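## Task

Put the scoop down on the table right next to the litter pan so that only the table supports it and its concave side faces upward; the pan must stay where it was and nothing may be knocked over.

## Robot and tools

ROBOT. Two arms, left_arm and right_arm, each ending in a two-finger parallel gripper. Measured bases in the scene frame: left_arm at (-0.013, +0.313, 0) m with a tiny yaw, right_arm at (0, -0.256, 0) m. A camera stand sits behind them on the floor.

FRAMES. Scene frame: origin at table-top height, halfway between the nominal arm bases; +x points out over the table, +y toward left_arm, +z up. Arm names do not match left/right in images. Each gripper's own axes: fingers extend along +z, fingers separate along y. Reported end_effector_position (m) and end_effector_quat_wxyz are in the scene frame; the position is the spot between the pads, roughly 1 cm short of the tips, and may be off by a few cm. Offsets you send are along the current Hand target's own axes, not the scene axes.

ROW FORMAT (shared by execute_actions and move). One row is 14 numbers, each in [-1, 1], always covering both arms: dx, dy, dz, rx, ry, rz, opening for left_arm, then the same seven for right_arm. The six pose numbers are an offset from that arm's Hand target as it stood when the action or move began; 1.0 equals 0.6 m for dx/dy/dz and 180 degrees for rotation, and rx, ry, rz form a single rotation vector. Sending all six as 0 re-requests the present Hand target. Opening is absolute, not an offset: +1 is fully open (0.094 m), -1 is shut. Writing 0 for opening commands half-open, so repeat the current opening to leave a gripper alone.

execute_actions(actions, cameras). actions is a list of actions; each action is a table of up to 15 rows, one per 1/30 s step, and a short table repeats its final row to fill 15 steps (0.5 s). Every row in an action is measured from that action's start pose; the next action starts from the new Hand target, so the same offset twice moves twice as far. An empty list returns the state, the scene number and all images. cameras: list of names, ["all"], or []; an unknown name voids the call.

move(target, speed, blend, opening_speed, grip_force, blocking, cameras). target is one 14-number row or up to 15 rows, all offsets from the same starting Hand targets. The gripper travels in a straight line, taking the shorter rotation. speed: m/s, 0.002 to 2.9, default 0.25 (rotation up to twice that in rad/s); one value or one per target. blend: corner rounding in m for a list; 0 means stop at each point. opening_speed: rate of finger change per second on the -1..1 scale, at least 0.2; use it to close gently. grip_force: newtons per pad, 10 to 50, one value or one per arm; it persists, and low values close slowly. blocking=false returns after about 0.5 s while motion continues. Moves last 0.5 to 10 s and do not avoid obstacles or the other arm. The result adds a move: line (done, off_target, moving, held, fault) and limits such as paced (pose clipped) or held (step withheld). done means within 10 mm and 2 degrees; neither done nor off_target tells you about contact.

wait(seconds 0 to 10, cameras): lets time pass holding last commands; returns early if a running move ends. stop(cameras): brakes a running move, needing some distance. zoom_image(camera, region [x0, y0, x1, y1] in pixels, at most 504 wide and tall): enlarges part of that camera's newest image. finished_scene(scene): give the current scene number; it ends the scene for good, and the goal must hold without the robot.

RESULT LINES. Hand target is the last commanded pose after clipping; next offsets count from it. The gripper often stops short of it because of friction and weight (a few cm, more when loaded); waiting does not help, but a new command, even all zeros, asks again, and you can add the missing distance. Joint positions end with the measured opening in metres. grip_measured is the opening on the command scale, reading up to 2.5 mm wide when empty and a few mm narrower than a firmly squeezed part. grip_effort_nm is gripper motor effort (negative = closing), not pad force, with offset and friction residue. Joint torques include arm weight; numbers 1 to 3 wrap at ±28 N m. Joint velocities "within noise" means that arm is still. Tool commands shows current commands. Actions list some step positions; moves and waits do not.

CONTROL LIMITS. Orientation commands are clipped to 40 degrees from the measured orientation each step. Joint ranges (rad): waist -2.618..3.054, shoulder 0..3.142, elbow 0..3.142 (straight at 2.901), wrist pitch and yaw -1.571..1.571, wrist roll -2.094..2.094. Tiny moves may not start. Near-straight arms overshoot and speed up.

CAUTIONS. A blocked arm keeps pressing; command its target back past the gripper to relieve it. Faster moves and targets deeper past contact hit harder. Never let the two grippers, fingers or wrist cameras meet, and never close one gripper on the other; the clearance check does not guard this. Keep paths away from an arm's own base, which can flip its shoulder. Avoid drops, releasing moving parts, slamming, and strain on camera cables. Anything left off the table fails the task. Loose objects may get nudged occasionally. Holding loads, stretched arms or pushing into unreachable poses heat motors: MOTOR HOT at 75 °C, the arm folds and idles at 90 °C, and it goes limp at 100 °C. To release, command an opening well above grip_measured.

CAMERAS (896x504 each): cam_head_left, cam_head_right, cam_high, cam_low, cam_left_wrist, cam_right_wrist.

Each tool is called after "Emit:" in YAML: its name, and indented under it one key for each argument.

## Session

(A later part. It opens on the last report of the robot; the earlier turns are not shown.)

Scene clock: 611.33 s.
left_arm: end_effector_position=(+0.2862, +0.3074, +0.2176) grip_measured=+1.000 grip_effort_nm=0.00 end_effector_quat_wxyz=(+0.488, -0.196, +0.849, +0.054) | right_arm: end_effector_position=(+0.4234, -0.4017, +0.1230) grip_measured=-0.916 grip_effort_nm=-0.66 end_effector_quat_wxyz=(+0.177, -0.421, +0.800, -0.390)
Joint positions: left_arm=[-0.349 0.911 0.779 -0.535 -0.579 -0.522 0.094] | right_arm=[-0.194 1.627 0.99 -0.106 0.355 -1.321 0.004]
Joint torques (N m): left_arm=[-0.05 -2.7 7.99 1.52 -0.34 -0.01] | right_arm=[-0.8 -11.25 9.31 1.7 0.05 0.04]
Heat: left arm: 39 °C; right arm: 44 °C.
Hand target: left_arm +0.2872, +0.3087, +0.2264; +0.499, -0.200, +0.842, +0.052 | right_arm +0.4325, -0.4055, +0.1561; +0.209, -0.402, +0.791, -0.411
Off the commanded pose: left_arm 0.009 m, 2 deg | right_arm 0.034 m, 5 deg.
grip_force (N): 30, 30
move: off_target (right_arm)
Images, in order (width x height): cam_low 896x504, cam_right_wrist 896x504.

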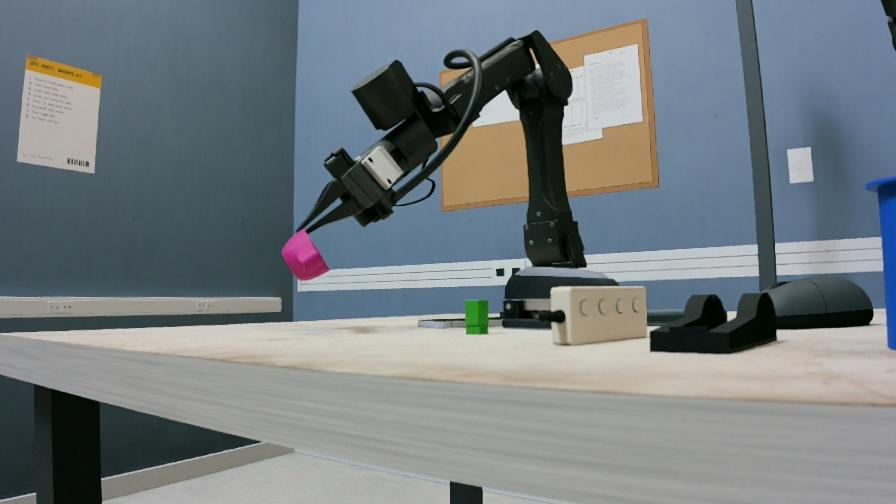

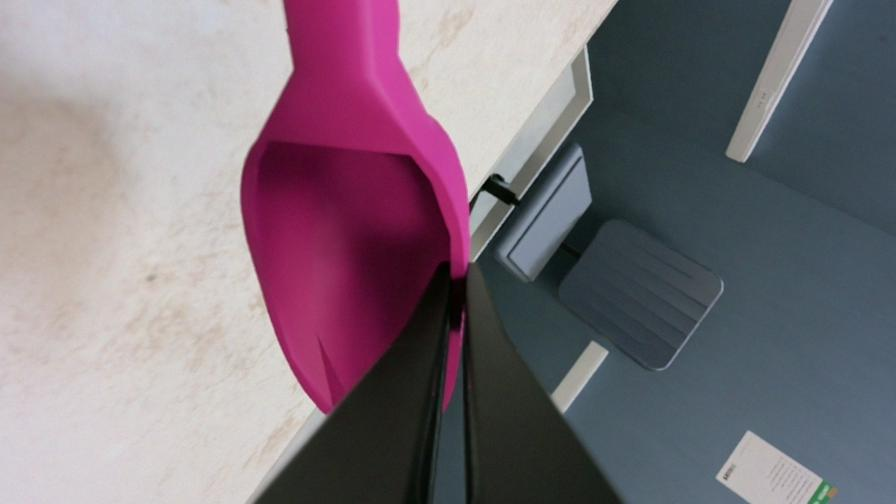

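Emit:
wait:
  seconds: 0.1
  cameras: ["cam_high", "cam_head_left", "cam_head_right"]

Emit:
zoom_image:
  camera: "cam_high"
  region: [350, 100, 610, 290]

Emit:
zoom_image:
  camera: "cam_high"
  region: [330, 260, 610, 504]

Scene clock: 658.07 s.
left_arm: end_effector_position=(+0.2862, +0.3074, +0.2176) grip_measured=+1.000 grip_effort_nm=0.00 end_effector_quat_wxyz=(+0.488, -0.196, +0.849, +0.054) | right_arm: end_effector_position=(+0.4233, -0.4016, +0.1229) grip_measured=-0.916 grip_effort_nm=-0.66 end_effector_quat_wxyz=(+0.177, -0.421, +0.800, -0.390)
Joint positions: left_arm=[-0.349 0.911 0.779 -0.535 -0.579 -0.522 0.094] | right_arm=[-0.194 1.627 0.99 -0.106 0.355 -1.321 0.004]
Joint torques (N m): left_arm=[-0.06 -2.52 8.05 1.51 -0.33 0.02] | right_arm=[-0.79 -11.23 9.33 1.71 0.05 0.04]
Heat: left arm: 40 °C; right arm: 44 °C.
Hand target: left_arm +0.2872, +0.3087, +0.2264; +0.499, -0.200, +0.842, +0.052 | right_arm +0.4325, -0.4055, +0.1561; +0.209, -0.402, +0.791, -0.411
Tool commands: left_gripper/opening=+1.0 right_gripper/opening=-1.0
Off the commanded pose: left_arm 0.009 m, 2 deg | right_arm 0.035 m, 5 deg.
grip_force (N): 30, 30
wait: 0.10 s; at rest from the start
Images, in order (width x height): cam_head_left 896x504, cam_head_right 896x504, cam_high 896x504.

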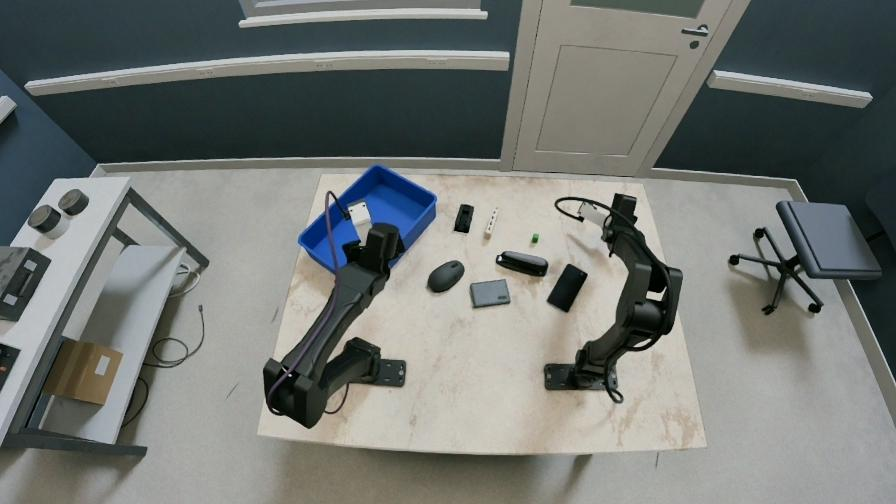

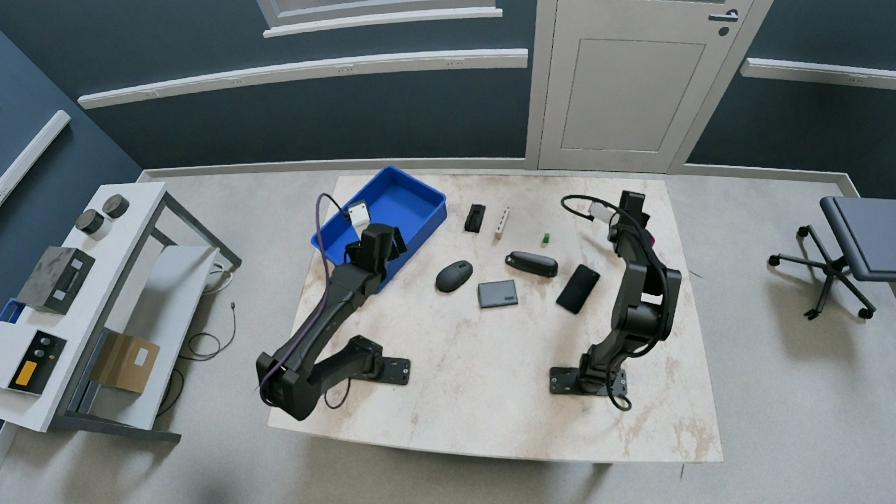

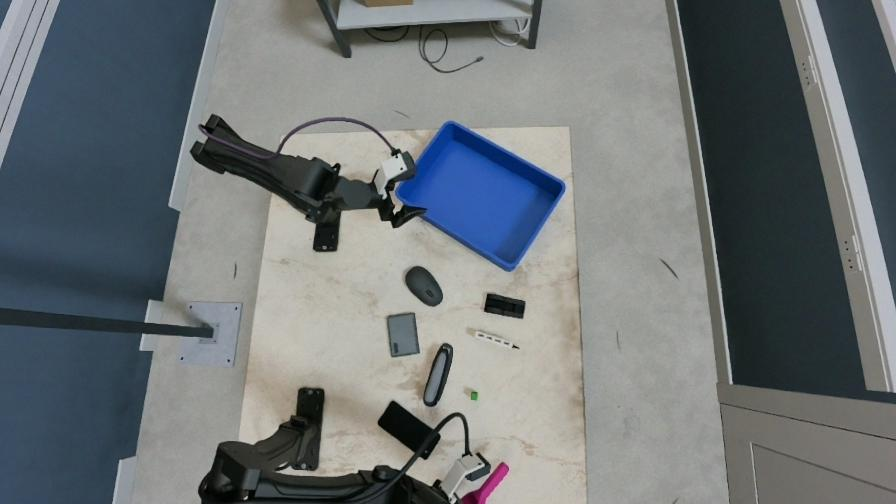

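Scaled by 1.938.

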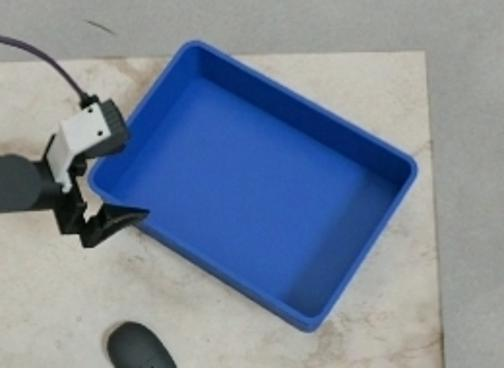

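Scaled by 1.800.

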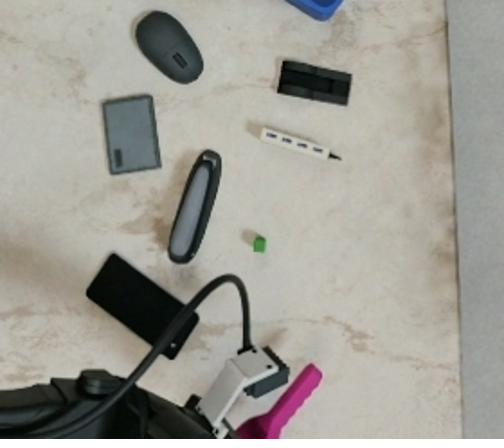

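Emit:
execute_actions:
  actions: []
  cameras: ["cam_high", "cam_low", "cam_right_wrist", "cam_left_wrist"]

Scene clock: 719.23 s.
left_arm: end_effector_position=(+0.2862, +0.3074, +0.2176) grip_measured=+1.000 grip_effort_nm=0.00 end_effector_quat_wxyz=(+0.488, -0.196, +0.849, +0.054) | right_arm: end_effector_position=(+0.4233, -0.4016, +0.1229) grip_measured=-0.916 grip_effort_nm=-0.66 end_effector_quat_wxyz=(+0.177, -0.421, +0.800, -0.390)
Joint positions: left_arm=[-0.349 0.911 0.779 -0.535 -0.579 -0.522 0.094] | right_arm=[-0.194 1.627 0.99 -0.106 0.355 -1.321 0.004]
Joint velocities: within noise
Joint torques (N m): left_arm=[-0.06 -2.65 8.03 1.51 -0.33 -0.01] | right_arm=[-0.77 -11.22 9.29 1.72 0.04 0.03]
Heat: left arm: 40 °C; right arm: 44 °C.
Hand target: left_arm +0.2872, +0.3087, +0.2264; +0.499, -0.200, +0.842, +0.052 | right_arm +0.4325, -0.4055, +0.1561; +0.209, -0.402, +0.791, -0.411
Tool commands: left_gripper/opening=+1.0 right_gripper/opening=-1.0
Off the commanded pose: left_arm 0.009 m, 2 deg | right_arm 0.035 m, 5 deg.
grip_force (N): 30, 30
Images, in order (width x height): cam_high 896x504, cam_low 896x504, cam_left_wrist 896x504, cam_right_wrist 896x504.

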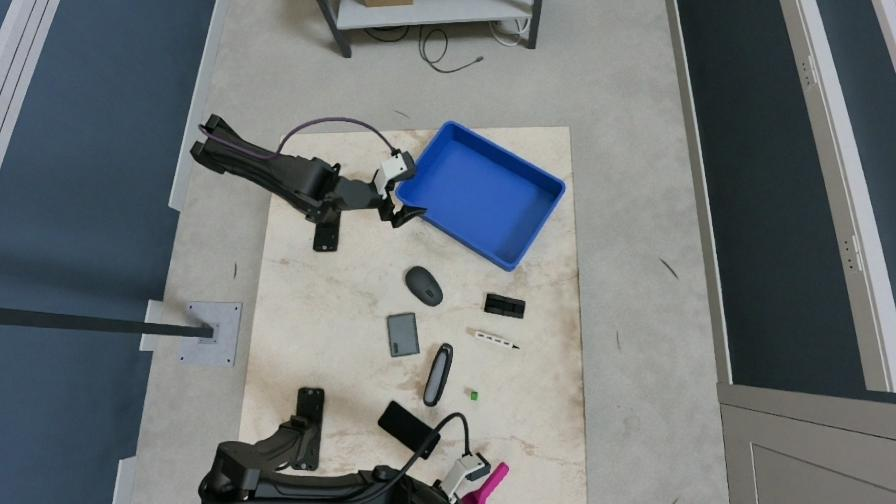

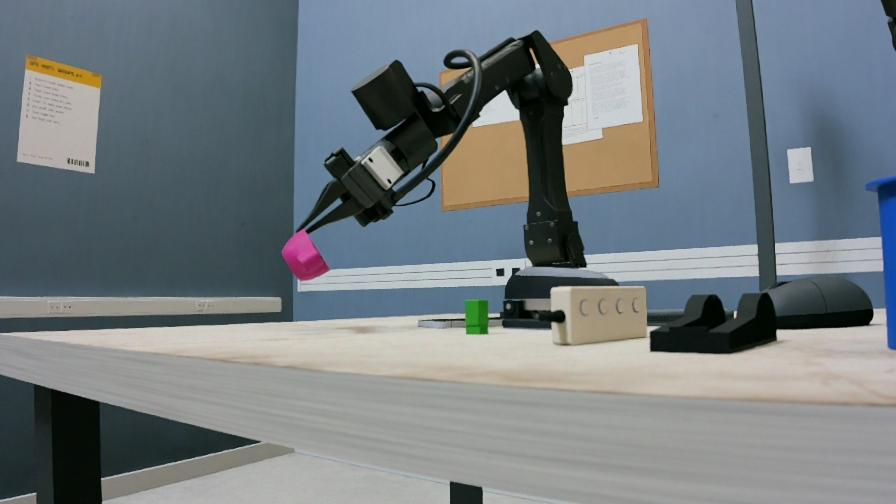

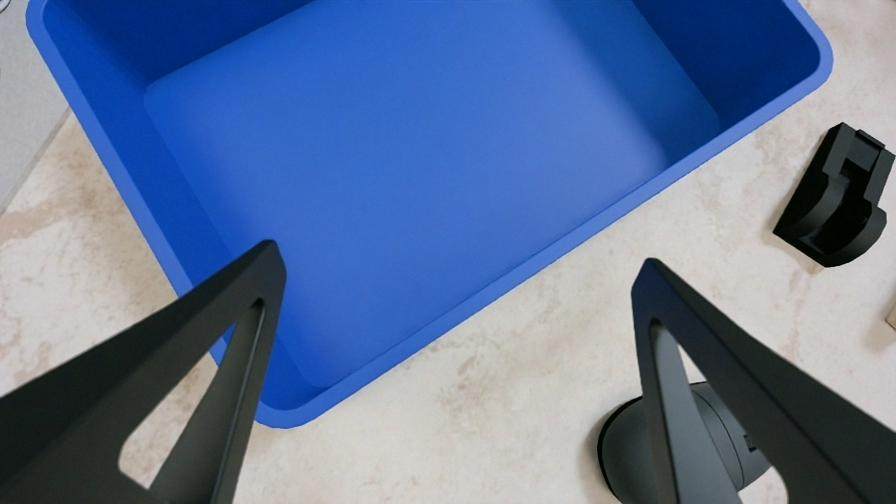

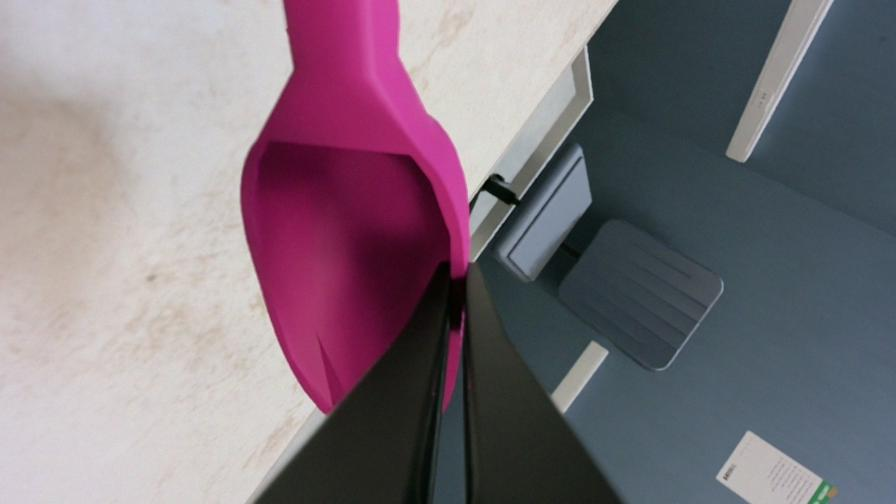

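Emit:
move:
  target: [-0.1338, 0.2586, -0.0279, 0, 0, 0, 1.0, -0.6109, 0.3249, -0.6791, -0.1083, -0.3434, -0.3747, -1.0]
  speed: 0.22
  cameras: ["cam_high", "cam_low", "cam_right_wrist", "cam_left_wrist"]

Scene clock: 891.53 s.
left_arm: end_effector_position=(+0.2453, +0.4674, +0.2719) grip_measured=+1.000 grip_effort_nm=0.00 end_effector_quat_wxyz=(+0.486, -0.209, +0.847, +0.048) | right_arm: end_effector_position=(+0.2877, +0.1456, +0.2266) grip_measured=-0.916 grip_effort_nm=-0.66 end_effector_quat_wxyz=(-0.237, +0.921, -0.296, +0.084)
Joint positions: left_arm=[0.738 0.9 0.981 -0.666 0.33 0.068 0.094] | right_arm=[0.952 2.026 2.15 -1.185 0.016 -1.571 0.004]
Joint torques (N m): left_arm=[0.7 -1.21 10.21 1.53 0.21 0.13] | right_arm=[0.17 -8.96 9.21 1.16 -0.19 -0.06]
Heat: left arm: 40 °C; right arm: 44 °C.
Hand target: left_arm +0.2470, +0.4686, +0.2867; +0.499, -0.200, +0.842, +0.052 | right_arm +0.2880, +0.1530, +0.2306; -0.247, +0.921, -0.292, +0.078
Off the commanded pose: left_arm 0.015 m, 2 deg | right_arm 0.009 m, 1 deg.
grip_force (N): 30, 30
move: off_target (left_arm)
Images, in order (width x height): cam_high 896x504, cam_low 896x504, cam_left_wrist 896x504, cam_right_wrist 896x504.

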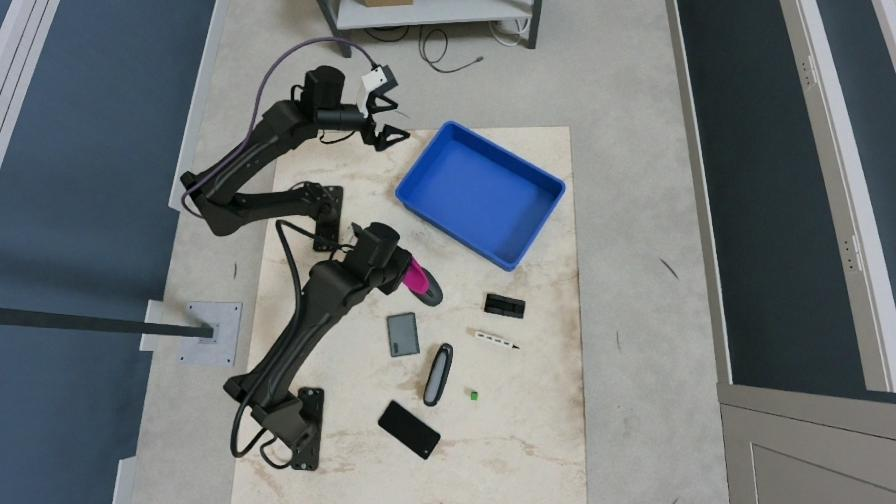

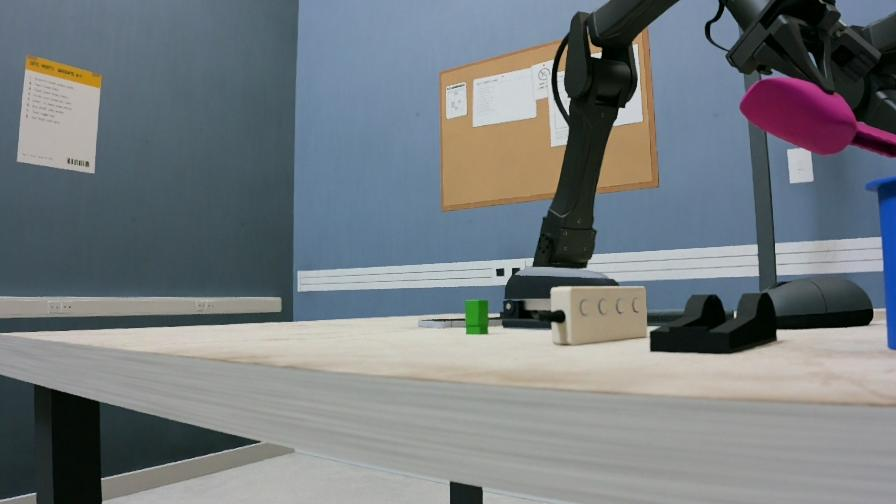

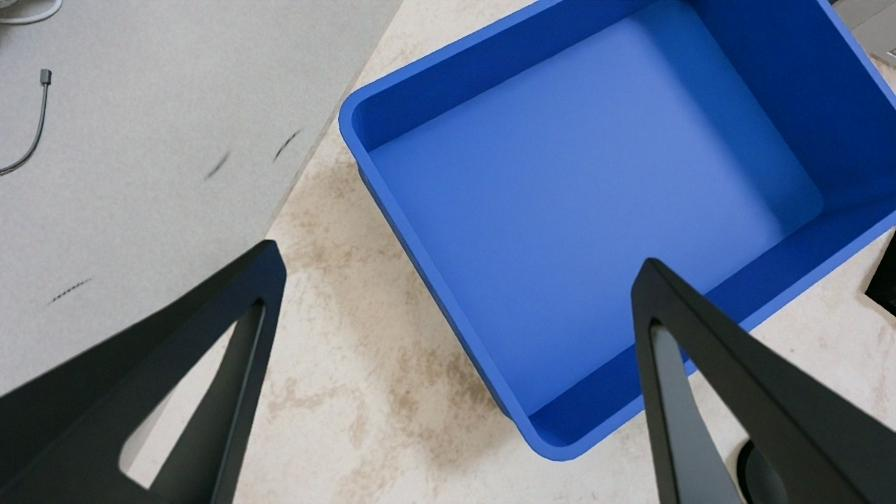

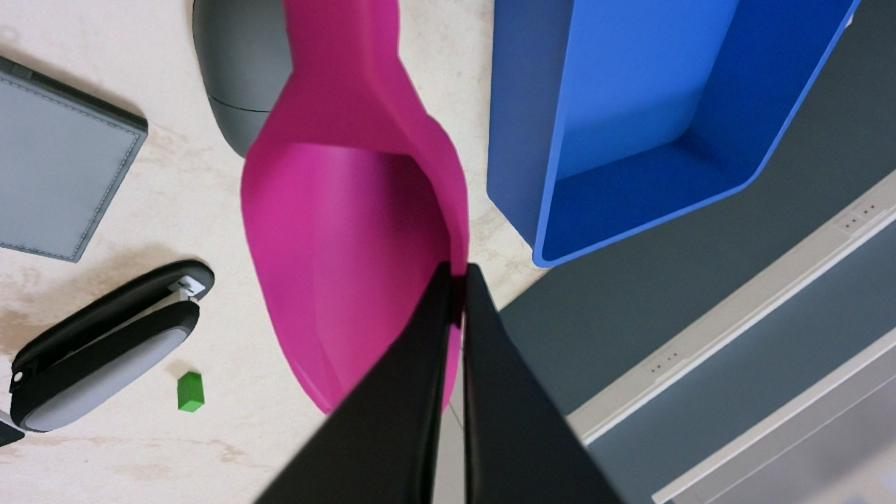

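Emit:
move:
  target:
    - [0, 0, 0, 0, 0, 0, 1.0, -0.0661, -0.0199, 0.0030, -0.0024, -0.0024, 0.4947, -1.0]
    - [0, 0, 0, 0, 0, 0, 1.0, -0.1528, -0.0130, 0.1049, -0.0047, 0.0174, 0.9942, -1.0]
  speed: 0.3
  blend: [0.03, 0]
  cameras: ["cam_high", "cam_low", "cam_right_wrist", "cam_left_wrist"]

Scene clock: 1096.50 s.
left_arm: end_effector_position=(+0.2453, +0.4674, +0.2719) grip_measured=+1.000 grip_effort_nm=-0.01 end_effector_quat_wxyz=(+0.486, -0.209, +0.847, +0.048) | right_arm: end_effector_position=(+0.2315, +0.2291, +0.1766) grip_measured=-0.916 grip_effort_nm=-0.66 end_effector_quat_wxyz=(+0.060, +0.284, +0.931, +0.221)
Joint positions: left_arm=[0.738 0.9 0.981 -0.666 0.33 0.068 0.094] | right_arm=[1.143 2.253 2.325 -1.185 0.06 1.72 0.004]
Joint torques (N m): left_arm=[0.65 -1.16 10.17 1.53 0.25 0.11] | right_arm=[0.79 -10.59 9.21 1.23 0.29 0.02]
Heat: left arm: 41 °C; right arm: 43 °C.
Hand target: left_arm +0.2470, +0.4687, +0.2867; +0.499, -0.200, +0.842, +0.053 | right_arm +0.2350, +0.2371, +0.1801; +0.070, +0.284, +0.928, +0.231
Off the commanded pose: left_arm 0.015 m, 2 deg | right_arm 0.009 m, 2 deg.
grip_force (N): 30, 30
move: off_target (left_arm)
Images, in order (width x height): cam_high 896x504, cam_low 896x504, cam_left_wrist 896x504, cam_right_wrist 896x504.

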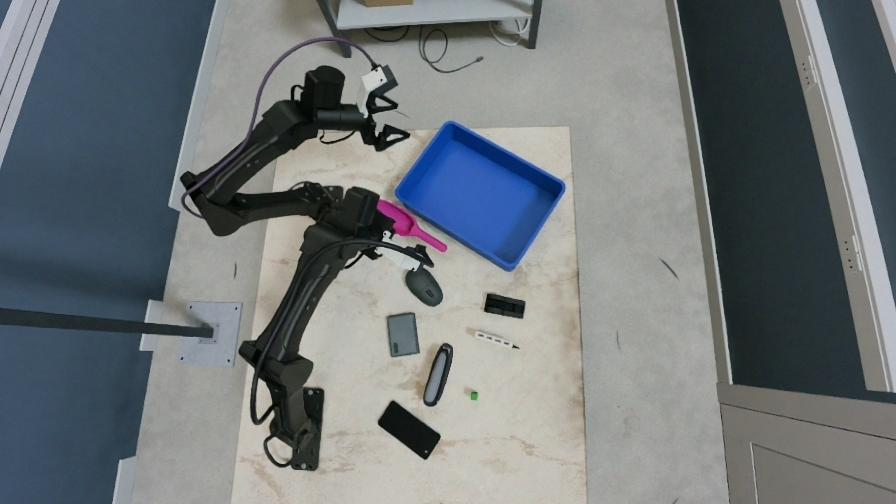

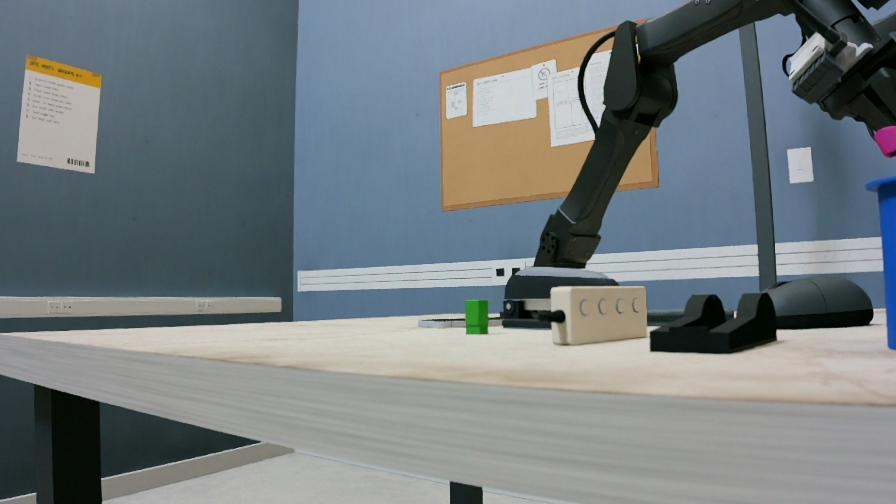

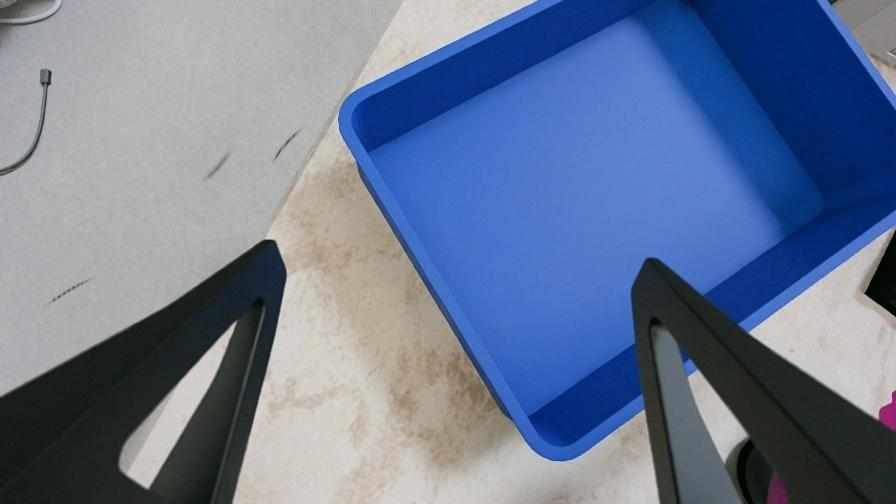

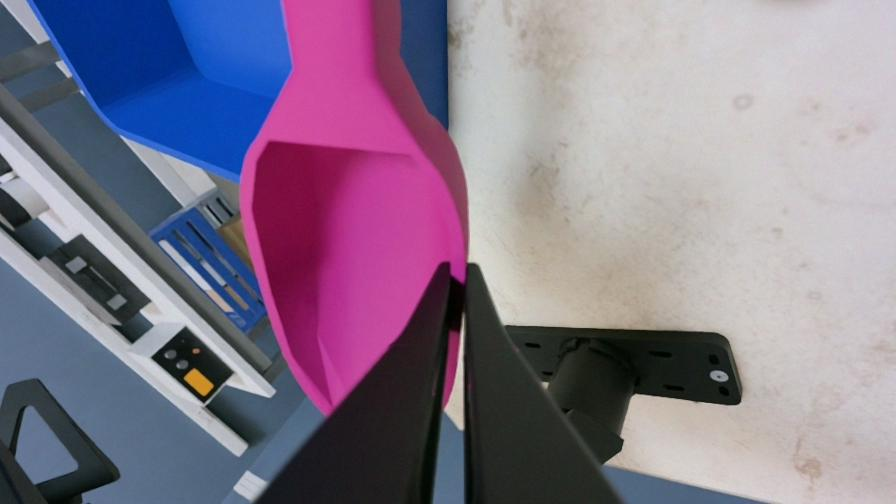

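Emit:
move:
  target:
    - [0, 0, 0, 0, 0, 0, 1.0, -0.0048, -0.0711, 0.1059, 0.0556, 0, 0, -1.0]
    - [0, 0, 0, 0, 0, 0, 1.0, -0.0048, -0.1024, 0.1647, 0.0889, 0, 0, -1.0]
  speed: 0.12
  blend: [0.02, 0]
  cameras: ["cam_high", "cam_right_wrist", "cam_head_left", "cam_head_right"]

Scene clock: 1119.53 s.
left_arm: end_effector_position=(+0.2453, +0.4674, +0.2719) grip_measured=+1.000 grip_effort_nm=0.00 end_effector_quat_wxyz=(+0.486, -0.209, +0.847, +0.048) | right_arm: end_effector_position=(+0.2265, +0.2277, +0.0642) grip_measured=-0.916 grip_effort_nm=-0.66 end_effector_quat_wxyz=(+0.026, +0.287, +0.953, +0.098)
Joint positions: left_arm=[0.738 0.9 0.981 -0.666 0.33 0.068 0.094] | right_arm=[1.138 2.516 2.42 -1.273 0.024 1.721 0.004]
Joint torques (N m): left_arm=[0.65 -1.21 10.21 1.53 0.25 0.11] | right_arm=[-0.8 -12.1 8.91 0.56 0.11 -0.02]
Heat: left arm: 41 °C; right arm: 44 °C.
Hand target: left_arm +0.2470, +0.4687, +0.2867; +0.499, -0.200, +0.842, +0.053 | right_arm +0.2330, +0.2290, +0.0640; +0.030, +0.291, +0.951, +0.100
Off the commanded pose: left_arm 0.015 m, 2 deg | right_arm 0.007 m, 1 deg.
grip_force (N): 30, 30
move: off_target (left_arm)
Images, in order (width x height): cam_head_left 896x504, cam_head_right 896x504, cam_high 896x504, cam_right_wrist 896x504.

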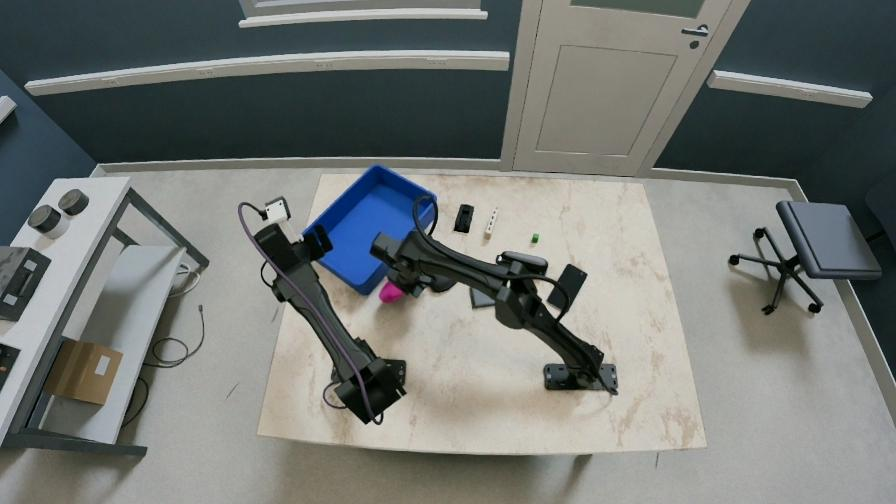

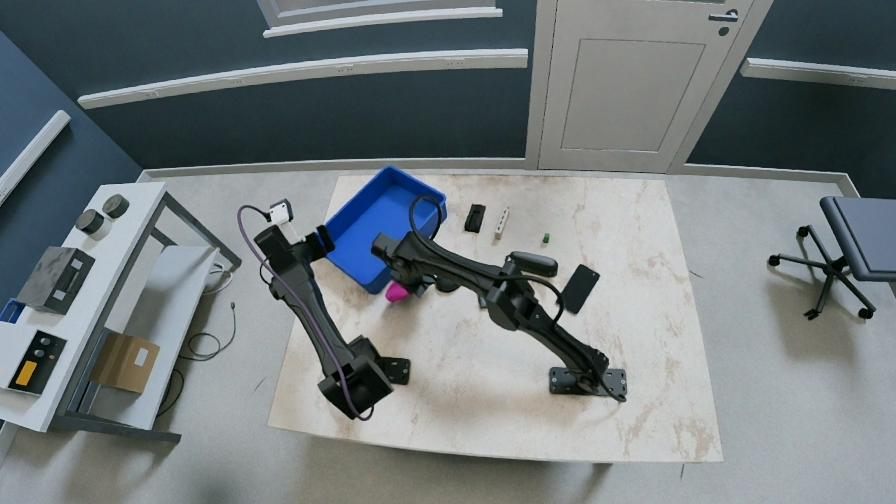

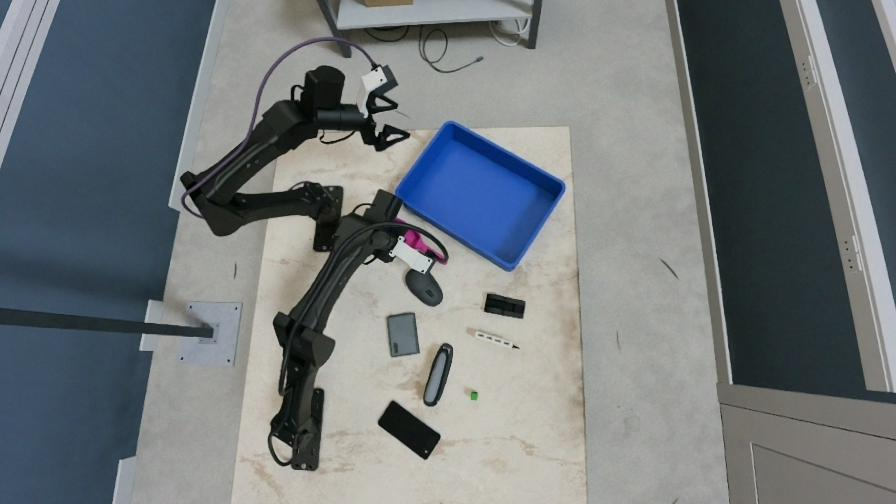

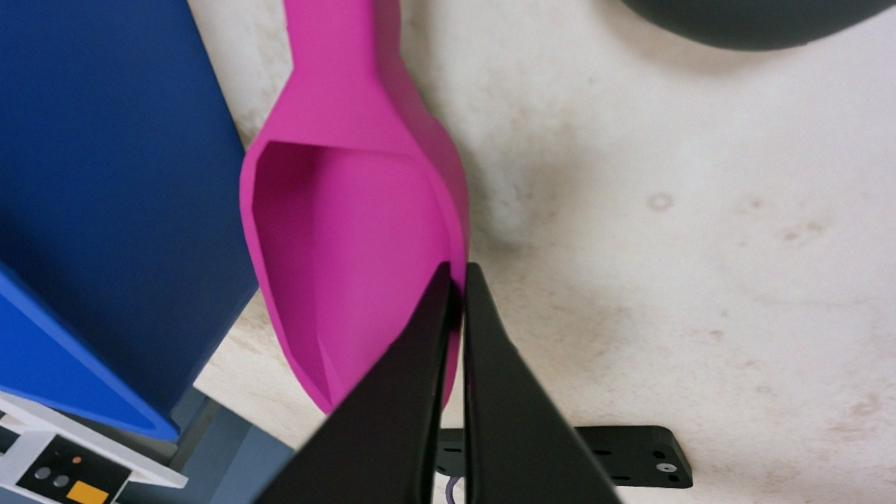

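Emit:
zoom_image:
  camera: "cam_head_left"
  region: [330, 220, 470, 320]

Emit:
zoom_image:
  camera: "cam_high"
  region: [350, 180, 490, 300]

Scaled by 3.600.

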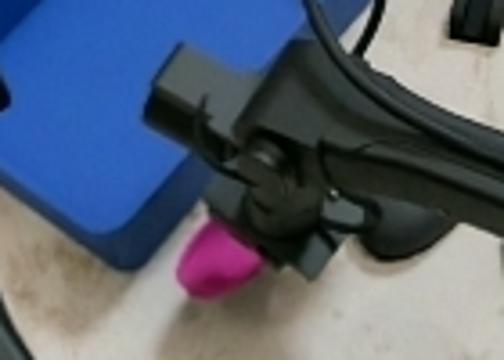

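Scaled by 3.600.

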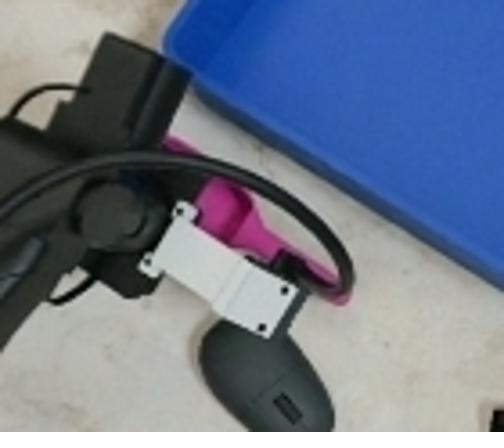

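Emit:
wait:
  seconds: 0
  cameras: ["cam_low", "cam_right_wrist", "cam_head_left"]

Emit:
zoom_image:
  camera: "cam_right_wrist"
  region: [180, 0, 560, 430]

Scene clock: 1193.53 s.
left_arm: end_effector_position=(+0.2453, +0.4674, +0.2719) grip_measured=+1.000 grip_effort_nm=0.00 end_effector_quat_wxyz=(+0.486, -0.209, +0.847, +0.048) | right_arm: end_effector_position=(+0.2265, +0.2276, +0.0641) grip_measured=-0.916 grip_effort_nm=-0.66 end_effector_quat_wxyz=(+0.026, +0.287, +0.953, +0.098)
Joint positions: left_arm=[0.738 0.9 0.981 -0.666 0.33 0.068 0.094] | right_arm=[1.138 2.516 2.42 -1.273 0.024 1.721 0.004]
Joint torques (N m): left_arm=[0.62 -1.2 10.18 1.55 0.23 0.11] | right_arm=[-0.76 -12.12 8.91 0.58 0.11 -0.01]
Heat: left arm: 41 °C; right arm: 45 °C.
Hand target: left_arm +0.2470, +0.4687, +0.2867; +0.499, -0.200, +0.842, +0.053 | right_arm +0.2330, +0.2290, +0.0640; +0.030, +0.291, +0.951, +0.100
Tool commands: left_gripper/opening=+1.0 right_gripper/opening=-1.0
Off the commanded pose: left_arm 0.015 m, 2 deg | right_arm 0.007 m, 1 deg.
grip_force (N): 30, 30
Images, in order (width x height): cam_head_left 896x504, cam_low 896x504, cam_right_wrist 896x504.

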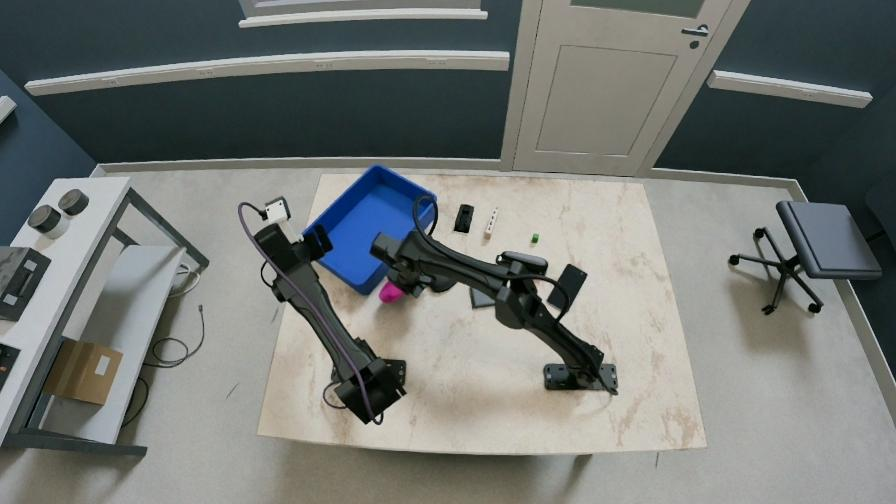

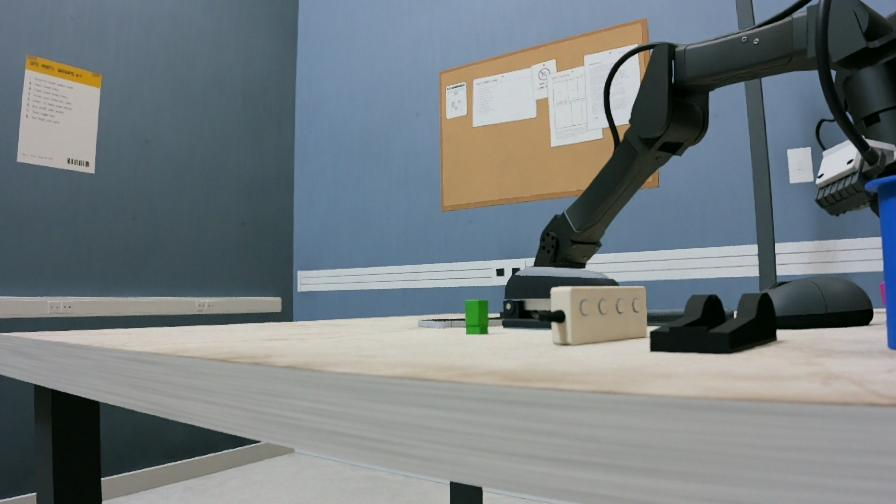

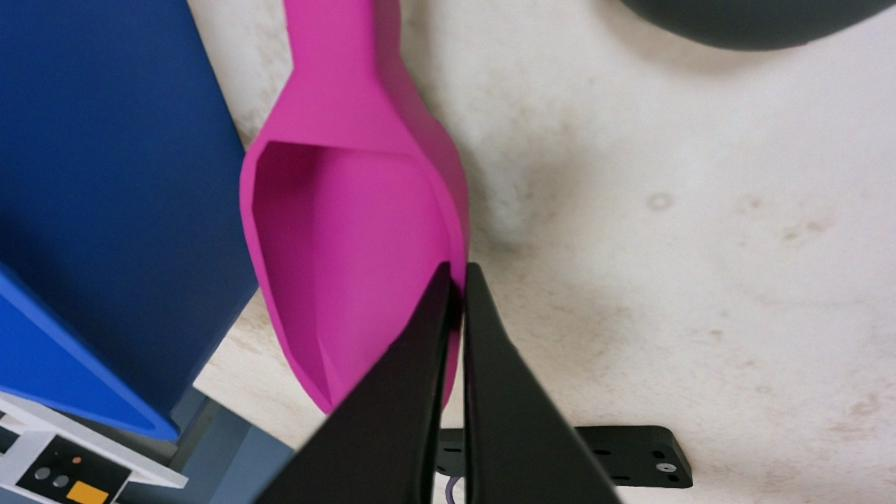

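Scaled by 1.172.

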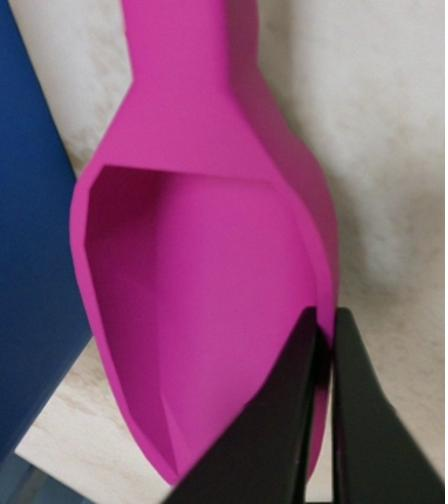

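Emit:
move:
  target: [0, 0, 0, 0, 0, 0, 1.0, 0, -0.0069, 0.0326, 0, 0, 0, -1.0]
  speed: 0.06
  cameras: ["cam_right_wrist"]

Scene clock: 1213.60 s.
left_arm: end_effector_position=(+0.2453, +0.4674, +0.2719) grip_measured=+1.000 grip_effort_nm=0.00 end_effector_quat_wxyz=(+0.486, -0.209, +0.847, +0.048) | right_arm: end_effector_position=(+0.2271, +0.2292, +0.0465) grip_measured=-0.916 grip_effort_nm=-0.66 end_effector_quat_wxyz=(+0.026, +0.287, +0.953, +0.098)
Joint positions: left_arm=[0.738 0.9 0.981 -0.666 0.33 0.068 0.094] | right_arm=[1.138 2.516 2.35 -1.204 0.023 1.721 0.004]
Joint torques (N m): left_arm=[0.68 -1.22 10.18 1.54 0.25 0.1] | right_arm=[-0.81 -13.38 6.04 0.8 0.11 -0.03]
Heat: left arm: 41 °C; right arm: 45 °C.
Hand target: left_arm +0.2470, +0.4687, +0.2867; +0.499, -0.200, +0.842, +0.053 | right_arm +0.2330, +0.2290, +0.0440; +0.030, +0.291, +0.951, +0.100
Off the commanded pose: left_arm 0.015 m, 2 deg | right_arm 0.006 m, 1 deg.
grip_force (N): 30, 30
move: off_target (left_arm)
Images, in order (width x height): cam_right_wrist 896x504.

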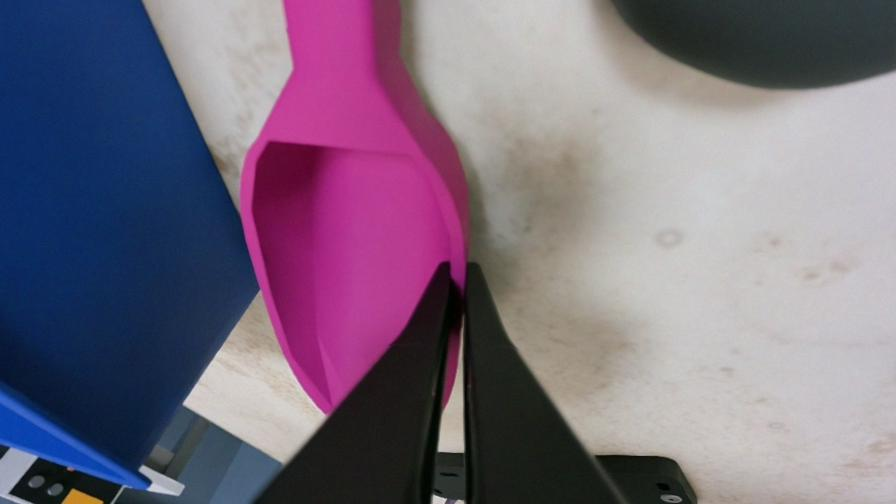

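Emit:
move:
  target: [0, 0, 0, 0, 0, 0, 1.0, 0, -0.0035, 0.0163, 0, 0, 0, -1.0]
  speed: 0.05
  cameras: ["cam_right_wrist"]

Scene clock: 1217.27 s.
left_arm: end_effector_position=(+0.2453, +0.4674, +0.2719) grip_measured=+1.000 grip_effort_nm=0.00 end_effector_quat_wxyz=(+0.486, -0.209, +0.847, +0.048) | right_arm: end_effector_position=(+0.2291, +0.2332, +0.0411) grip_measured=-0.916 grip_effort_nm=-0.66 end_effector_quat_wxyz=(+0.027, +0.287, +0.952, +0.106)
Joint positions: left_arm=[0.738 0.9 0.981 -0.666 0.33 0.068 0.094] | right_arm=[1.138 2.516 2.325 -1.162 0.024 1.721 0.004]
Joint torques (N m): left_arm=[0.64 -1.21 10.22 1.56 0.26 0.11] | right_arm=[-0.77 -13.68 4.55 0.84 0.12 -0.02]
Heat: left arm: 42 °C; right arm: 44 °C.
Hand target: left_arm +0.2470, +0.4687, +0.2867; +0.499, -0.200, +0.842, +0.053 | right_arm +0.2330, +0.2290, +0.0340; +0.030, +0.291, +0.951, +0.100
Off the commanded pose: left_arm 0.015 m, 2 deg | right_arm 0.009 m, 1 deg.
grip_force (N): 30, 30
move: off_target (left_arm)
Images, in order (width x height): cam_right_wrist 896x504.

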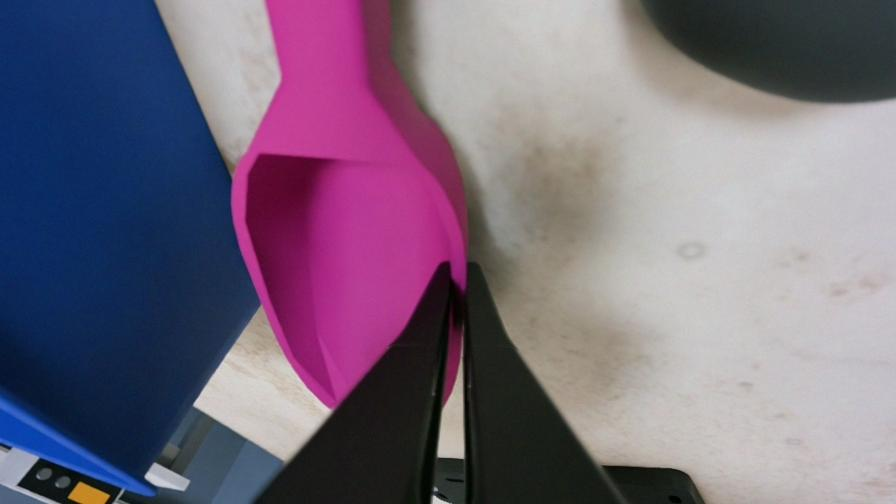

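Emit:
move:
  target: [0, 0, 0, 0, 0, 0, 1.0, 0, -0.0024, 0.0114, 0, 0, 0, -1.0]
  speed: 0.04
  cameras: ["cam_right_wrist"]

Scene clock: 1228.33 s.
left_arm: end_effector_position=(+0.2453, +0.4674, +0.2719) grip_measured=+1.000 grip_effort_nm=0.00 end_effector_quat_wxyz=(+0.486, -0.209, +0.847, +0.048) | right_arm: end_effector_position=(+0.2307, +0.2367, +0.0378) grip_measured=-0.916 grip_effort_nm=-0.66 end_effector_quat_wxyz=(+0.028, +0.287, +0.951, +0.113)
Joint positions: left_arm=[0.738 0.9 0.981 -0.666 0.33 0.068 0.094] | right_arm=[1.138 2.516 2.309 -1.131 0.024 1.721 0.004]
Joint torques (N m): left_arm=[0.64 -1.17 10.21 1.54 0.24 0.12] | right_arm=[-0.77 -13.68 3.69 0.82 0.11 -0.02]
Heat: left arm: 42 °C; right arm: 43 °C.
Hand target: left_arm +0.2470, +0.4687, +0.2867; +0.499, -0.200, +0.842, +0.053 | right_arm +0.2330, +0.2291, +0.0271; +0.030, +0.291, +0.951, +0.100
Off the commanded pose: left_arm 0.015 m, 2 deg | right_arm 0.013 m, 2 deg.
grip_force (N): 30, 30
move: off_target (left_arm, right_arm)
Images, in order (width x height): cam_right_wrist 896x504.

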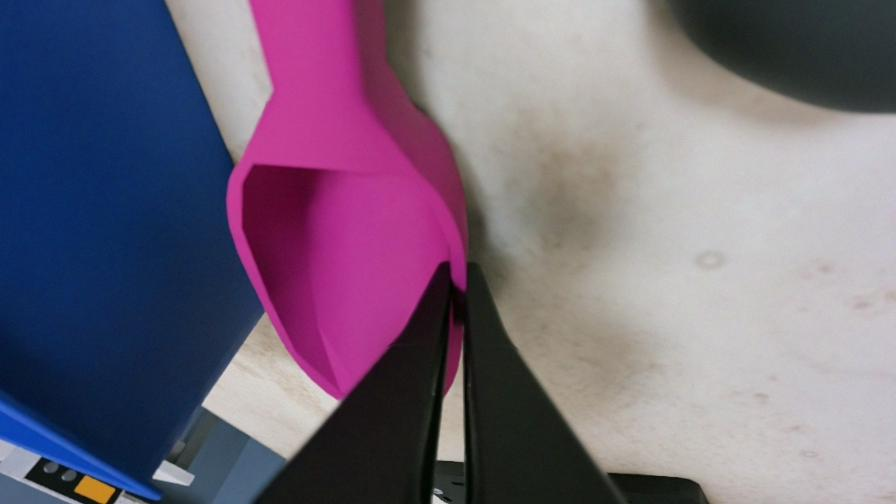

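Emit:
move:
  target: [0, 0, 0, 0, 0, 0, 1.0, 0, 0.0021, -0.0098, 0, 0, 0, -1.0]
  speed: 0.04
  cameras: ["cam_right_wrist"]

Scene clock: 1255.50 s.
left_arm: end_effector_position=(+0.2453, +0.4674, +0.2719) grip_measured=+1.000 grip_effort_nm=0.00 end_effector_quat_wxyz=(+0.486, -0.209, +0.847, +0.048) | right_arm: end_effector_position=(+0.2306, +0.2366, +0.0377) grip_measured=-0.916 grip_effort_nm=-0.66 end_effector_quat_wxyz=(+0.028, +0.287, +0.951, +0.113)
Joint positions: left_arm=[0.738 0.9 0.981 -0.666 0.33 0.068 0.094] | right_arm=[1.138 2.516 2.309 -1.131 0.024 1.721 0.004]
Joint torques (N m): left_arm=[0.68 -1.21 10.17 1.52 0.24 0.11] | right_arm=[-0.72 -13.64 5.56 0.58 0.11 -0.03]
Heat: left arm: 42 °C; right arm: 42 °C.
Hand target: left_arm +0.2470, +0.4687, +0.2867; +0.499, -0.200, +0.842, +0.053 | right_arm +0.2330, +0.2290, +0.0330; +0.030, +0.291, +0.951, +0.100
Off the commanded pose: left_arm 0.015 m, 2 deg | right_arm 0.009 m, 2 deg.
grip_force (N): 30, 30
move: off_target (left_arm)
Images, in order (width x height): cam_right_wrist 896x504.

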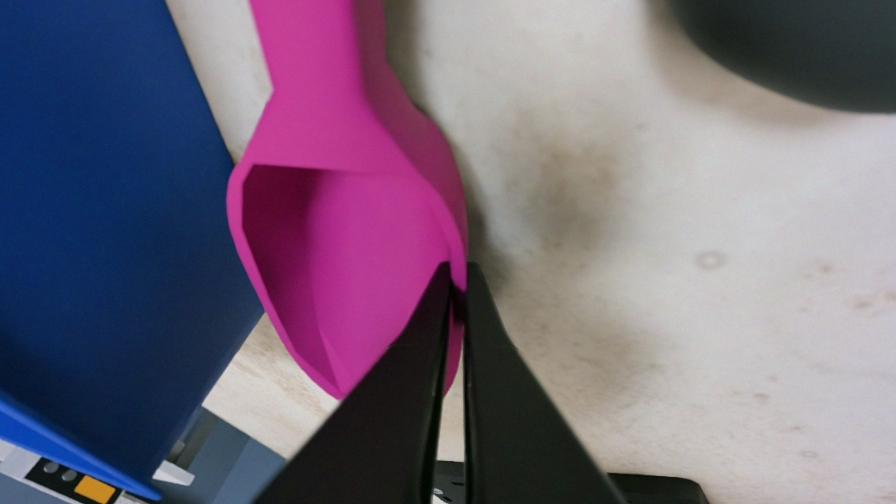

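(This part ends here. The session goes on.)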